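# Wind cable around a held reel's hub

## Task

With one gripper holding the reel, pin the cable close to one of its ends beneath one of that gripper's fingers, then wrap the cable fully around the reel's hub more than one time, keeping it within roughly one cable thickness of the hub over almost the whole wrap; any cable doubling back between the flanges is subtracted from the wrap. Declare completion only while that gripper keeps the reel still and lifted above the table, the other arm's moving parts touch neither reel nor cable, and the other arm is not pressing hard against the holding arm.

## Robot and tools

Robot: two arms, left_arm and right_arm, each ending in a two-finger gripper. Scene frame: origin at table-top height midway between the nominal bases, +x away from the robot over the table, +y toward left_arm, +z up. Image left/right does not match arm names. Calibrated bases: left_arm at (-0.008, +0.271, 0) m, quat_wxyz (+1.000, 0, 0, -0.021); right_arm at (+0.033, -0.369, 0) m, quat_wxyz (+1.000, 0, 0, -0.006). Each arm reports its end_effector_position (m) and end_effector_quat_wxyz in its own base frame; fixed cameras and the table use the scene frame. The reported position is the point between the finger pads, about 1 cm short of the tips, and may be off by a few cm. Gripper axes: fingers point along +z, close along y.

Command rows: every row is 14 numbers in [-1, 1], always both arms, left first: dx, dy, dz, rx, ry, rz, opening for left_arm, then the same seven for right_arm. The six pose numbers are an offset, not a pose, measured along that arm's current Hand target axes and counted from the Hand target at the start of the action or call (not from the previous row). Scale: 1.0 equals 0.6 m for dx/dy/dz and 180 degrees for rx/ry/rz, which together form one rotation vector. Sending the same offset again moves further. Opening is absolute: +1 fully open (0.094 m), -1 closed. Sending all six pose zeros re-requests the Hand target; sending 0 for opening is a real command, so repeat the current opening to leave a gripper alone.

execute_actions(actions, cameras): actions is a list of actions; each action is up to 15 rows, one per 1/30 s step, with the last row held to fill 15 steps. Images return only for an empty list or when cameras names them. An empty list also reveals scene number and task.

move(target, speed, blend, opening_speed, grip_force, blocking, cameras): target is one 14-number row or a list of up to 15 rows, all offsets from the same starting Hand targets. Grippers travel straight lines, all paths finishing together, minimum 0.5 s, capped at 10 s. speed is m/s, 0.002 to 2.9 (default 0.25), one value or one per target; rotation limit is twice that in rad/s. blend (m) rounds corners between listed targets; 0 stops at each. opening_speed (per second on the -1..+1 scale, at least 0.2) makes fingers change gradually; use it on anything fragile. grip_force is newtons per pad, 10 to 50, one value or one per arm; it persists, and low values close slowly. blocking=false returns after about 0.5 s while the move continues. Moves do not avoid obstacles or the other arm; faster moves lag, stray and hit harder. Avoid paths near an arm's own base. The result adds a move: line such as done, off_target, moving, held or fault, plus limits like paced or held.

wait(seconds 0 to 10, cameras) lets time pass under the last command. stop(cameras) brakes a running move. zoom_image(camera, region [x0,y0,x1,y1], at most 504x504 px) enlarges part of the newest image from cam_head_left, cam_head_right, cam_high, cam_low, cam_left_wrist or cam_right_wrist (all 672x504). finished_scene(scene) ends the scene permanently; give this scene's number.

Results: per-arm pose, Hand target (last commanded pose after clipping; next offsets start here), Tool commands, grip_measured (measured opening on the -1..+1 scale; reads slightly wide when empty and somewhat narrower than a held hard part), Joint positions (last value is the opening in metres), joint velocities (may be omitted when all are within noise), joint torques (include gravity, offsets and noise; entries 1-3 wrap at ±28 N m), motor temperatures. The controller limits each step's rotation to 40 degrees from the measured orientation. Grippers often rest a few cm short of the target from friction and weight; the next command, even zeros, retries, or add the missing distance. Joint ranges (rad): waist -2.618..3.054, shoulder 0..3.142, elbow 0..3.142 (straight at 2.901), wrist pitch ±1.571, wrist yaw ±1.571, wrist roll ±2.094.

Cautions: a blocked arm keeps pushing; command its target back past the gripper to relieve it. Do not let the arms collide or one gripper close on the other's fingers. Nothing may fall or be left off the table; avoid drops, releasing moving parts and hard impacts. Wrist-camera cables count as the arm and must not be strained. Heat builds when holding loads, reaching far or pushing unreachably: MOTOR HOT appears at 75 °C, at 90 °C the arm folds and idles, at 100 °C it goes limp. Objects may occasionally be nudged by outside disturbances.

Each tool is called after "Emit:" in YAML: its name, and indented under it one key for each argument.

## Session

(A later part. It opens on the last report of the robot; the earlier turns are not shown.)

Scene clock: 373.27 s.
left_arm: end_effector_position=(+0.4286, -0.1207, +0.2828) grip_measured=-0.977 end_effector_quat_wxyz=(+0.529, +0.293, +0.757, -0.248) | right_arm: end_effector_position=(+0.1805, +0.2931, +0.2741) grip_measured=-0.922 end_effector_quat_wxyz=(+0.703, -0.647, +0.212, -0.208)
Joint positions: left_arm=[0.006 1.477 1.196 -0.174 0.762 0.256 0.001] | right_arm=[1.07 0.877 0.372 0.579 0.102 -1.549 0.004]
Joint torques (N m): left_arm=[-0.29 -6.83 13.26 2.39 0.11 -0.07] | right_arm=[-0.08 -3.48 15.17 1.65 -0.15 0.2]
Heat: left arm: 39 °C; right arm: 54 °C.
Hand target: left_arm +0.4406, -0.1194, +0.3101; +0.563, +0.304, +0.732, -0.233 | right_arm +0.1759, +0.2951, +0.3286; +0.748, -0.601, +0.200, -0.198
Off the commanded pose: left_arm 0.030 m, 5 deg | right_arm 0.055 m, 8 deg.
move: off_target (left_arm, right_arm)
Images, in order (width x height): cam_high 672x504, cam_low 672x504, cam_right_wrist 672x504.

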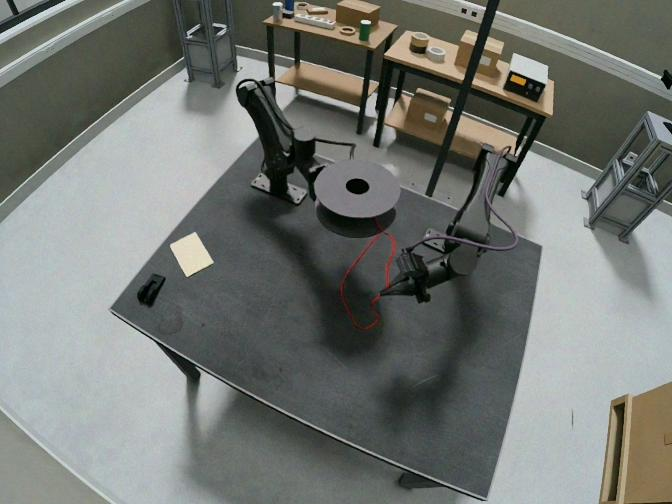

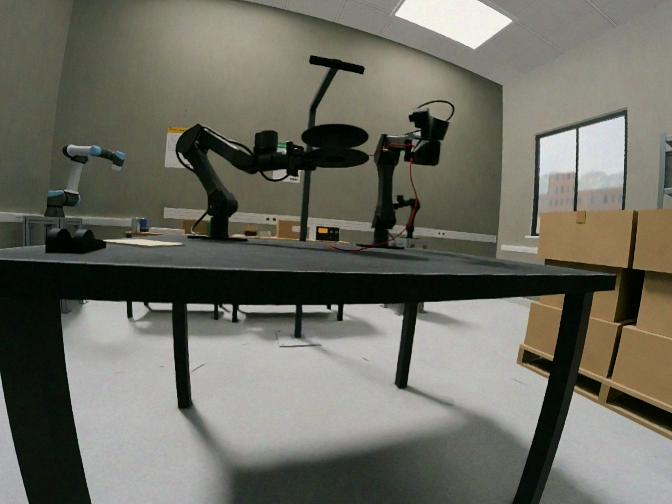

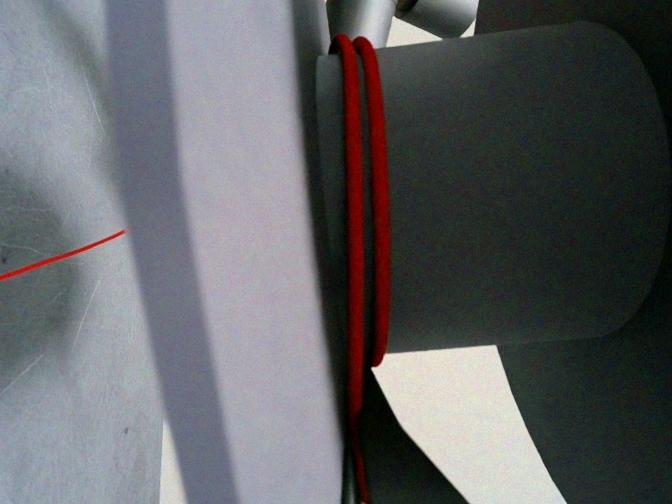

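Emit:
move:
  target: [0.04,-0.023,-0.035,0,0,0,-1,0,0,0.0,0,0,0.5,-1]
  speed: 0.25
  cameras: ["all"]

Emit:
zoom_image:
  camera: "cam_high"
  region: [230, 80, 480, 330]

Scene clock: 377.77 s.
left_arm: end_effector_position=(+0.4180, -0.1121, +0.2773) grip_measured=-0.977 end_effector_quat_wxyz=(+0.536, +0.289, +0.756, -0.240) | right_arm: end_effector_position=(+0.1792, +0.2930, +0.2753) grip_measured=-0.922 end_effector_quat_wxyz=(+0.639, -0.300, +0.609, +0.361)
Joint positions: left_arm=[0.028 1.425 1.119 -0.137 0.763 0.261 0.001] | right_arm=[1.07 0.871 0.372 0.576 0.096 0.05 0.004]
Joint torques (N m): left_arm=[0.49 -10.36 6.26 2.38 0.35 0.11] | right_arm=[-0.34 -3.04 15.47 1.65 -0.12 -0.07]
Heat: left arm: 39 °C; right arm: 54 °C.
Hand target: left_arm +0.4121, -0.1104, +0.2923; +0.563, +0.304, +0.732, -0.233 | right_arm +0.1759, +0.2951, +0.3286; +0.669, -0.283, +0.566, +0.389
Off the commanded pose: left_arm 0.016 m, 5 deg | right_arm 0.054 m, 7 deg.
move: off_target (left_arm, right_arm)

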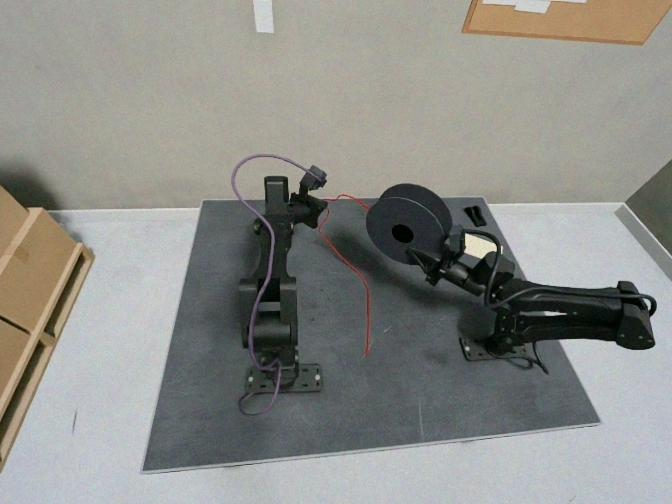

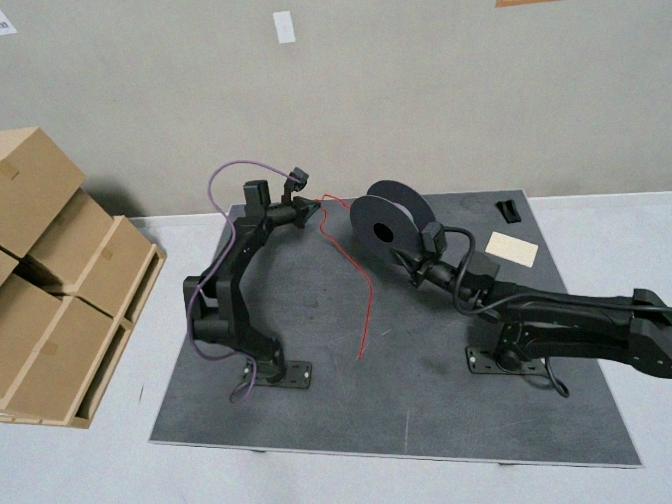

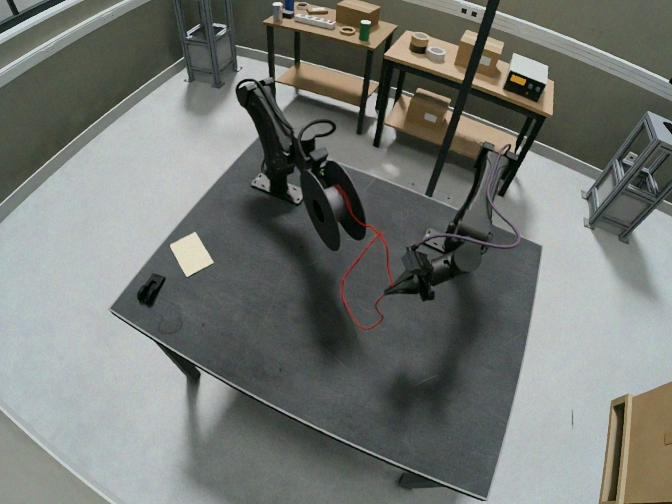

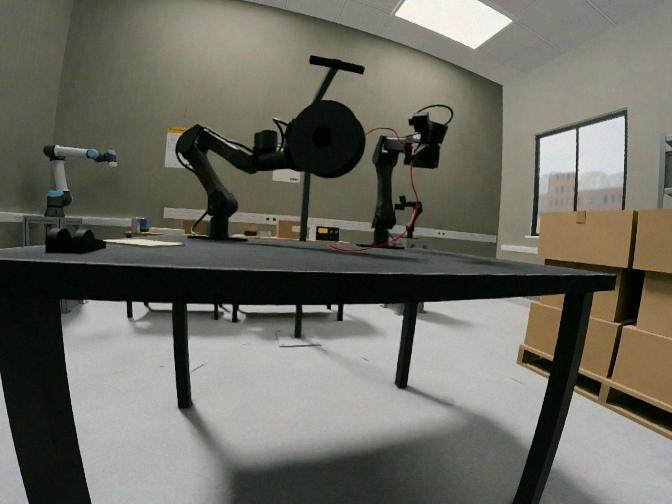

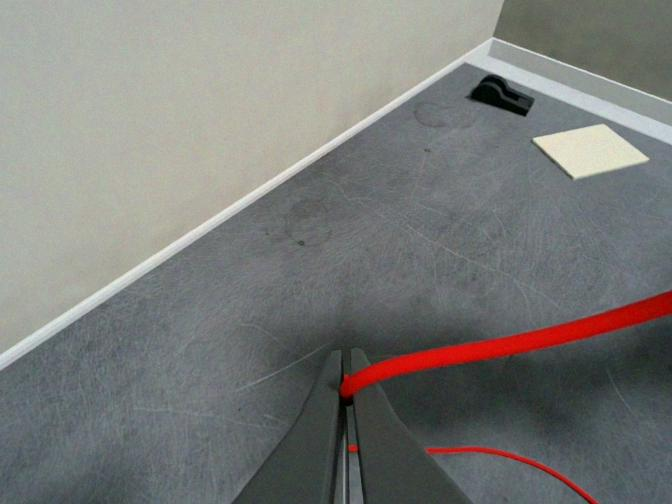

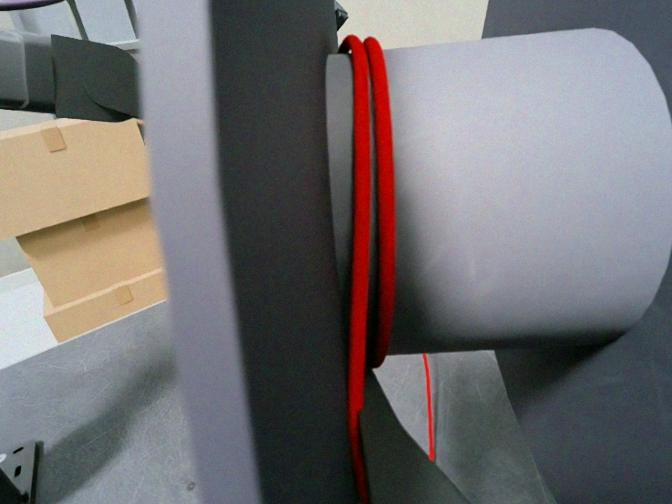

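Scaled by 2.016.

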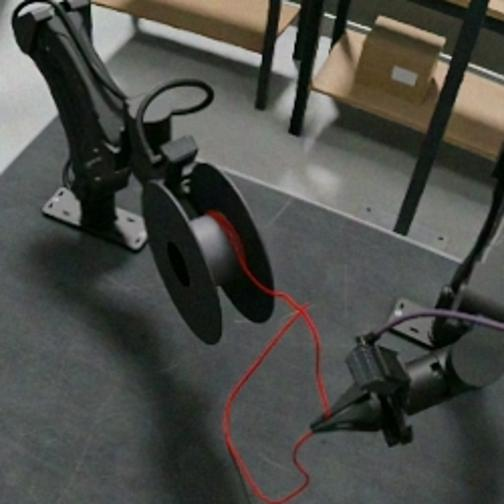

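Emit:
move:
  target: [0.25,-0.135,0.07,0,0,0,-1,0,0,0.0,0,0,0,-1]
  speed: 0.15
  cameras: ["cam_low","cam_right_wrist","cam_high","cam_left_wrist"]

Emit:
zoom_image:
  camera: "cam_high"
  region: [230, 80, 480, 330]

Scene clock: 380.43 s.
left_arm: end_effector_position=(+0.3563, -0.1703, +0.1373) grip_measured=-0.977 end_effector_quat_wxyz=(+0.553, +0.304, +0.739, -0.236) | right_arm: end_effector_position=(+0.1792, +0.2930, +0.2745) grip_measured=-0.922 end_effector_quat_wxyz=(+0.637, -0.300, +0.611, +0.361)
Joint positions: left_arm=[-0.201 1.444 0.464 0.644 0.567 0.172 0.001] | right_arm=[1.07 0.871 0.372 0.573 0.096 0.051 0.004]
Joint torques (N m): left_arm=[-0.28 -4.6 4.96 2.57 0.04 -0.06] | right_arm=[-0.28 -3.04 15.1 1.71 -0.15 -0.02]
Heat: left arm: 39 °C; right arm: 54 °C.
Hand target: left_arm +0.3563, -0.1690, +0.1365; +0.563, +0.304, +0.732, -0.233 | right_arm +0.1759, +0.2951, +0.3286; +0.669, -0.283, +0.566, +0.389
Off the commanded pose: left_arm 0.002 m, 1 deg | right_arm 0.054 m, 7 deg.
move: off_target (right_arm)
Images, in order (width x height): cam_high 672x504, cam_low 672x504, cam_left_wrist 672x504, cam_right_wrist 672x504.

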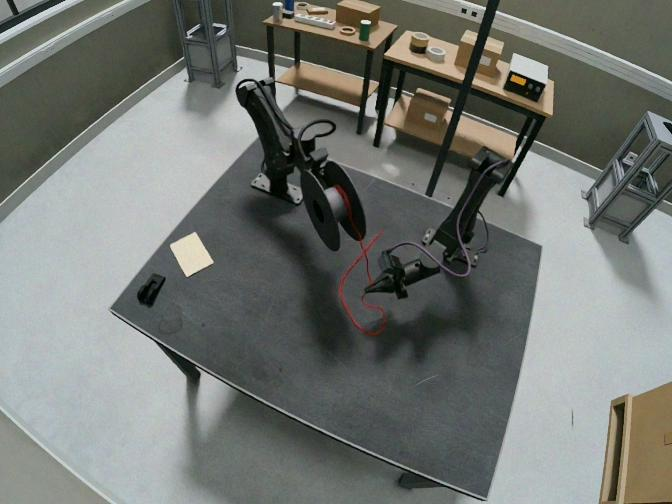

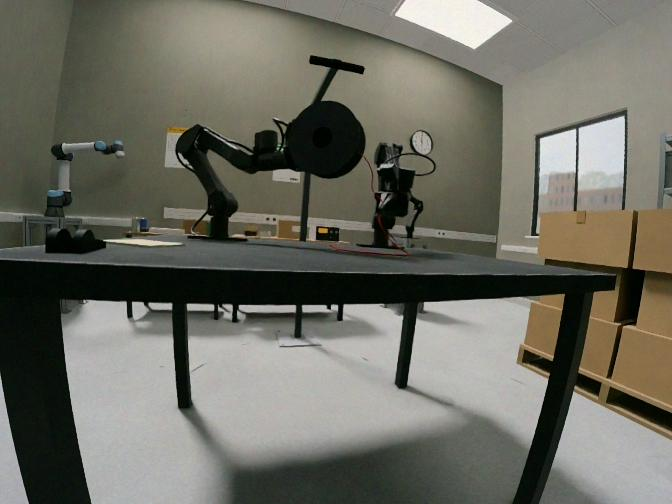

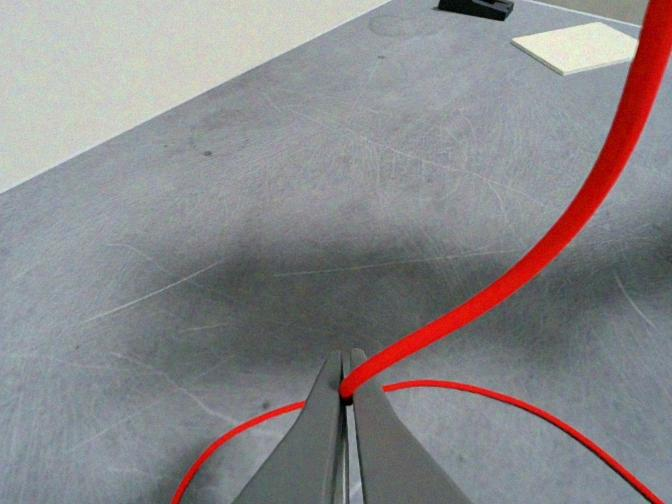

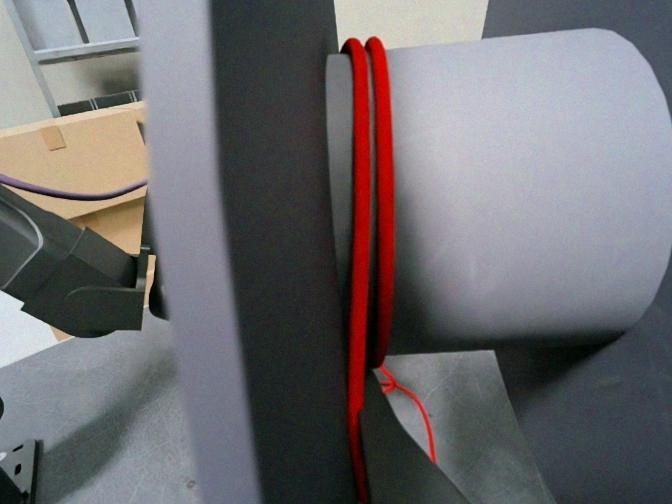

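Scaled by 2.016.

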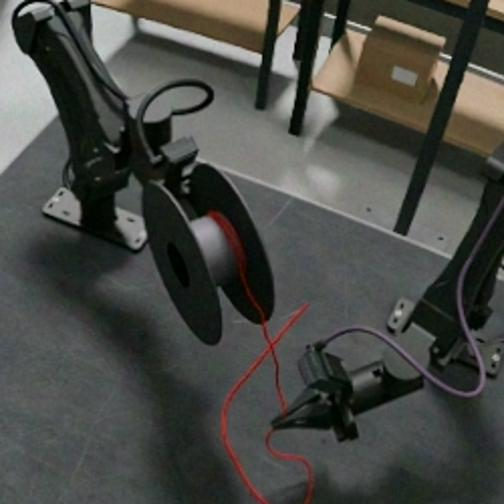

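Emit:
move:
  target: [-0.03,-0.02,0.0,0,0,0,-1,0,0,0.0,0,-0.2,0,-1]
  speed: 0.12
  cameras: ["cam_low","cam_right_wrist","cam_high"]

Emit:
zoom_image:
  camera: "cam_high"
  region: [230, 80, 480, 330]

Scene clock: 384.23 s.
left_arm: end_effector_position=(+0.3554, -0.1764, +0.1470) grip_measured=-0.977 end_effector_quat_wxyz=(+0.563, +0.298, +0.736, -0.230) | right_arm: end_effector_position=(+0.1898, +0.3119, +0.2721) grip_measured=-0.922 end_effector_quat_wxyz=(+0.704, -0.252, +0.529, +0.402)
Joint positions: left_arm=[-0.238 1.413 0.464 0.644 0.515 0.152 0.001] | right_arm=[1.073 1.307 0.271 1.357 0.104 0.039 0.004]
Joint torques (N m): left_arm=[-0.51 -8.34 7.41 1.72 0.03 -0.07] | right_arm=[0.51 -3.43 6.08 3.34 0.03 -0.2]
Motor temperatures (°C): left_arm=[26 39 37 36 25 27 29] | right_arm=[28 32 45 57 26 29 30]
Heat: left arm: 39 °C; right arm: 57 °C.
Hand target: left_arm +0.3511, -0.1808, +0.1539; +0.563, +0.304, +0.732, -0.233 | right_arm +0.1759, +0.2951, +0.3286; +0.811, -0.149, +0.332, +0.458
Off the commanded pose: left_arm 0.009 m, 1 deg | right_arm 0.061 m, 29 deg.
joint sent to its limit (right arm) — joint 4 (wrist pitch), upper limit. The joint targets are off in position and orientation.
move: off_target (right_arm)
Images, in order (width x height): cam_high 672x504, cam_low 672x504, cam_right_wrist 672x504.

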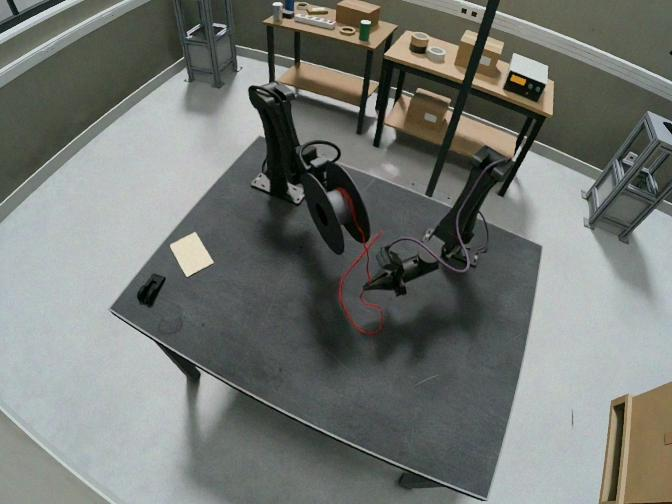

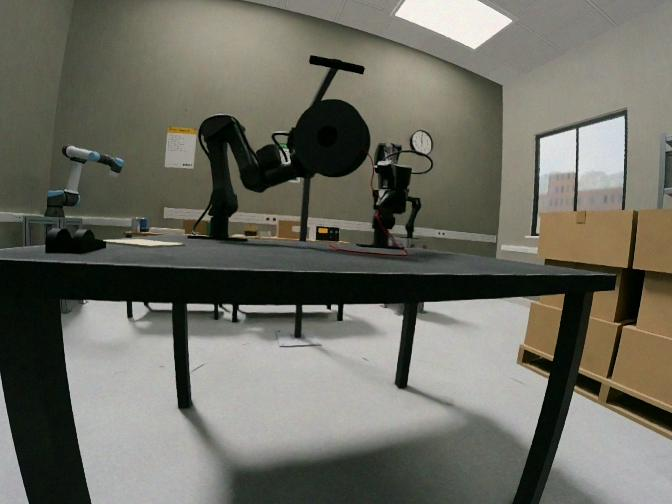

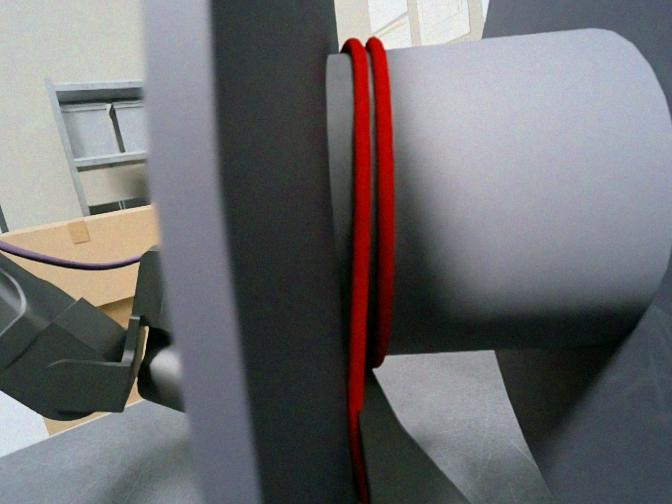

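Scaled by 2.016.

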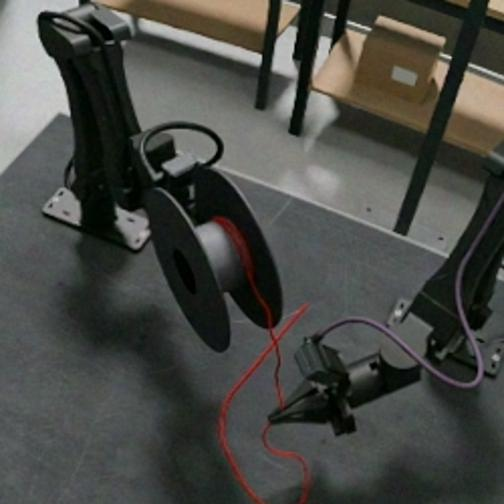

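Emit:
move:
  target: [0.09,0.03,-0.0,0,0,0,-1,0,0,0.0,0,0,0,-1]
  speed: 0.08

Emit:
move:
  target: [0,0,0,0,0,0,-0.6,0,0,0.0,0,0,0,-1]
  opening_speed: 0.5

Emit:
move:
  target:
    - [0,0,-0.2,0,0,0,-0.6,0,0,0.0,0,0,0,-1]
  speed: 0.1
  cameras: ["all"]

Emit:
zoom_image:
  camera: "cam_high"
  region: [280, 120, 430, 290]

Scene clock: 386.07 s.
left_arm: end_effector_position=(+0.3540, -0.1682, +0.1154) grip_measured=-0.977 end_effector_quat_wxyz=(+0.570, +0.312, +0.719, -0.245) | right_arm: end_effector_position=(+0.1867, +0.3174, +0.2648) grip_measured=-0.922 end_effector_quat_wxyz=(+0.696, -0.260, +0.534, +0.403)
Joint positions: left_arm=[-0.175 1.586 0.391 0.909 0.622 0.173 0.001] | right_arm=[1.088 1.327 0.271 1.355 0.106 0.039 0.004]
Joint torques (N m): left_arm=[0.96 -4.63 3.66 2.06 0.01 0.07] | right_arm=[0.49 -5.24 5.98 3.42 0.04 -0.25]
Motor temperatures (°C): left_arm=[26 39 37 36 25 27 29] | right_arm=[28 32 44 59 26 29 30]
Heat: left arm: 39 °C; right arm: 59 °C.
Hand target: left_arm +0.3541, -0.1582, +0.1017; +0.563, +0.304, +0.732, -0.233 | right_arm +0.1759, +0.2951, +0.3286; +0.811, -0.149, +0.332, +0.458
Off the commanded pose: left_arm 0.017 m, 2 deg | right_arm 0.068 m, 30 deg.
joint sent to its limit (right arm) — joint 4 (wrist pitch), upper limit. The joint targets are off in position and orientation.
move: off_target (left_arm, right_arm)

Scene clock: 387.37 s.
left_arm: end_effector_position=(+0.3562, -0.1615, +0.1083) grip_measured=-0.602 end_effector_quat_wxyz=(+0.566, +0.303, +0.729, -0.238) | right_arm: end_effector_position=(+0.1866, +0.3172, +0.2656) grip_measured=-0.922 end_effector_quat_wxyz=(+0.697, -0.260, +0.533, +0.403)
Joint positions: left_arm=[-0.162 1.599 0.385 0.909 0.607 0.173 0.019] | right_arm=[1.088 1.327 0.271 1.358 0.106 0.037 0.004]
Joint torques (N m): left_arm=[0.44 -5.39 4.19 2.08 0.04 0.07] | right_arm=[0.55 -5.03 6.09 3.32 0.07 -0.23]
Motor temperatures (°C): left_arm=[26 39 37 36 25 27 29] | right_arm=[28 32 44 61 26 29 30]
Heat: left arm: 39 °C; right arm: 61 °C.
Hand target: left_arm +0.3541, -0.1582, +0.1017; +0.563, +0.304, +0.732, -0.233 | right_arm +0.1759, +0.2951, +0.3286; +0.811, -0.149, +0.332, +0.458
Off the commanded pose: left_arm 0.008 m, 1 deg | right_arm 0.068 m, 30 deg.
joint sent to its limit (right arm) — joint 4 (wrist pitch), upper limit. The joint targets are off in position and orientation.
move: off_target (right_arm)

Scene clock: 390.13 s.
left_arm: end_effector_position=(+0.2755, -0.0730, +0.1261) grip_measured=-0.602 end_effector_quat_wxyz=(+0.565, +0.294, +0.738, -0.224) | right_arm: end_effector_position=(+0.1866, +0.3172, +0.2656) grip_measured=-0.922 end_effector_quat_wxyz=(+0.697, -0.260, +0.533, +0.403)
Joint positions: left_arm=[0.296 1.023 0.208 0.316 0.995 0.431 0.019] | right_arm=[1.088 1.327 0.271 1.358 0.106 0.037 0.004]
Joint torques (N m): left_arm=[0.43 -3.47 8.94 1.17 0.44 0.1] | right_arm=[0.32 -4.94 6.22 3.37 0.04 -0.18]
Motor temperatures (°C): left_arm=[26 39 37 35 25 27 29] | right_arm=[28 32 43 63 26 29 30]
Heat: left arm: 39 °C; right arm: 63 °C.
Hand target: left_arm +0.2721, -0.0761, +0.1326; +0.563, +0.304, +0.732, -0.233 | right_arm +0.1759, +0.2951, +0.3286; +0.811, -0.149, +0.332, +0.458
Off the commanded pose: left_arm 0.008 m, 2 deg | right_arm 0.068 m, 30 deg.
joint sent to its limit (right arm) — joint 4 (wrist pitch), upper limit. The joint targets are off in position and orientation.
move: off_target (right_arm)

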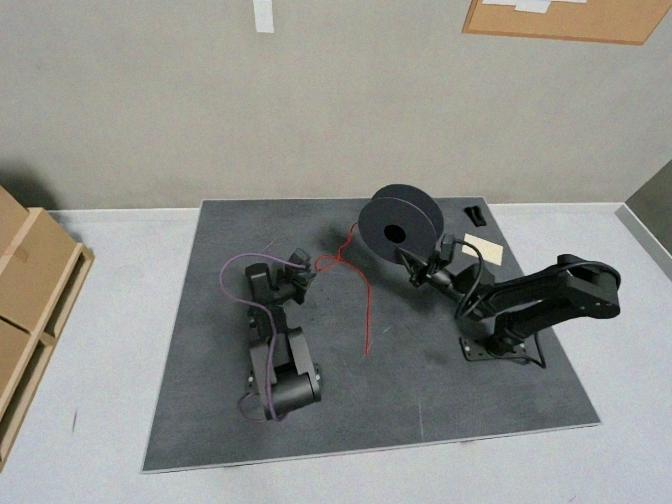

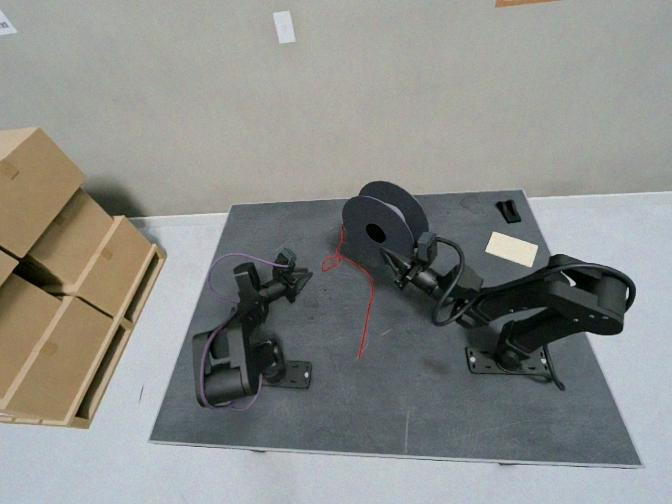

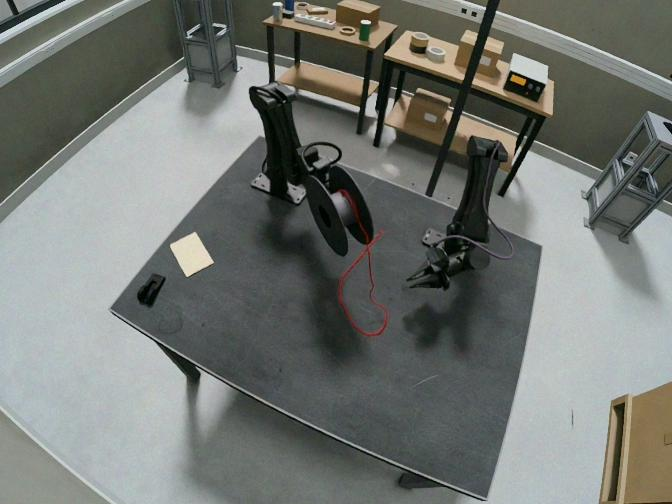

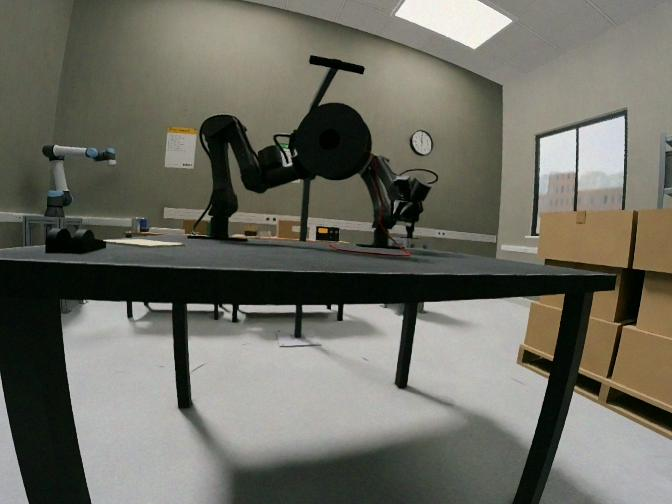

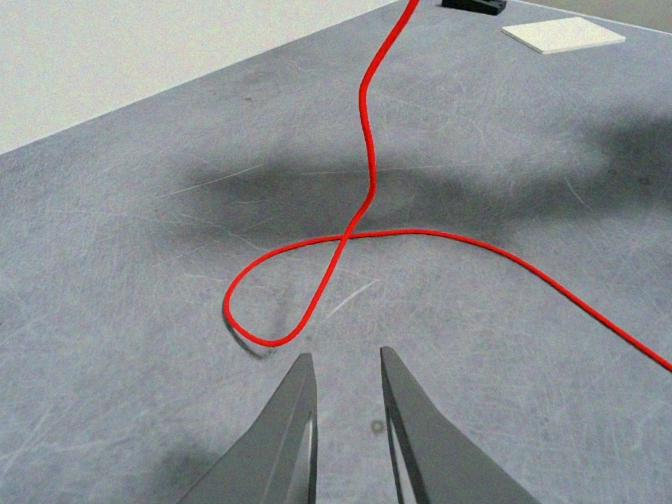

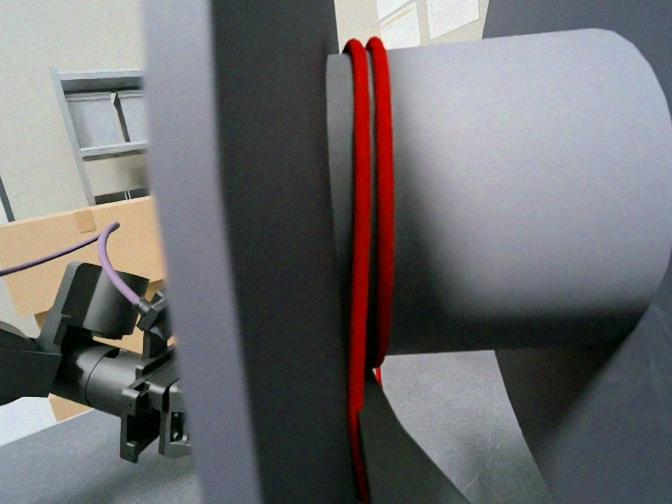

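Scaled by 2.965.

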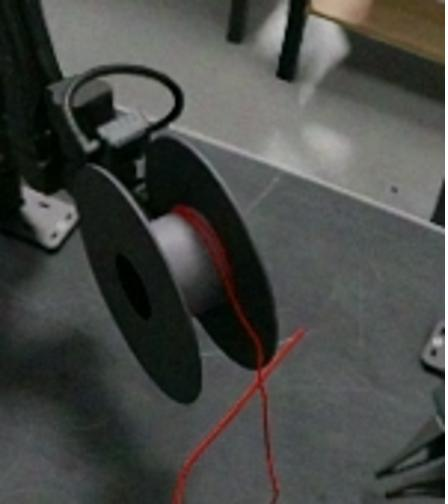

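Emit:
finished_scene:
  scene: 1

The scene is finished: the task was done.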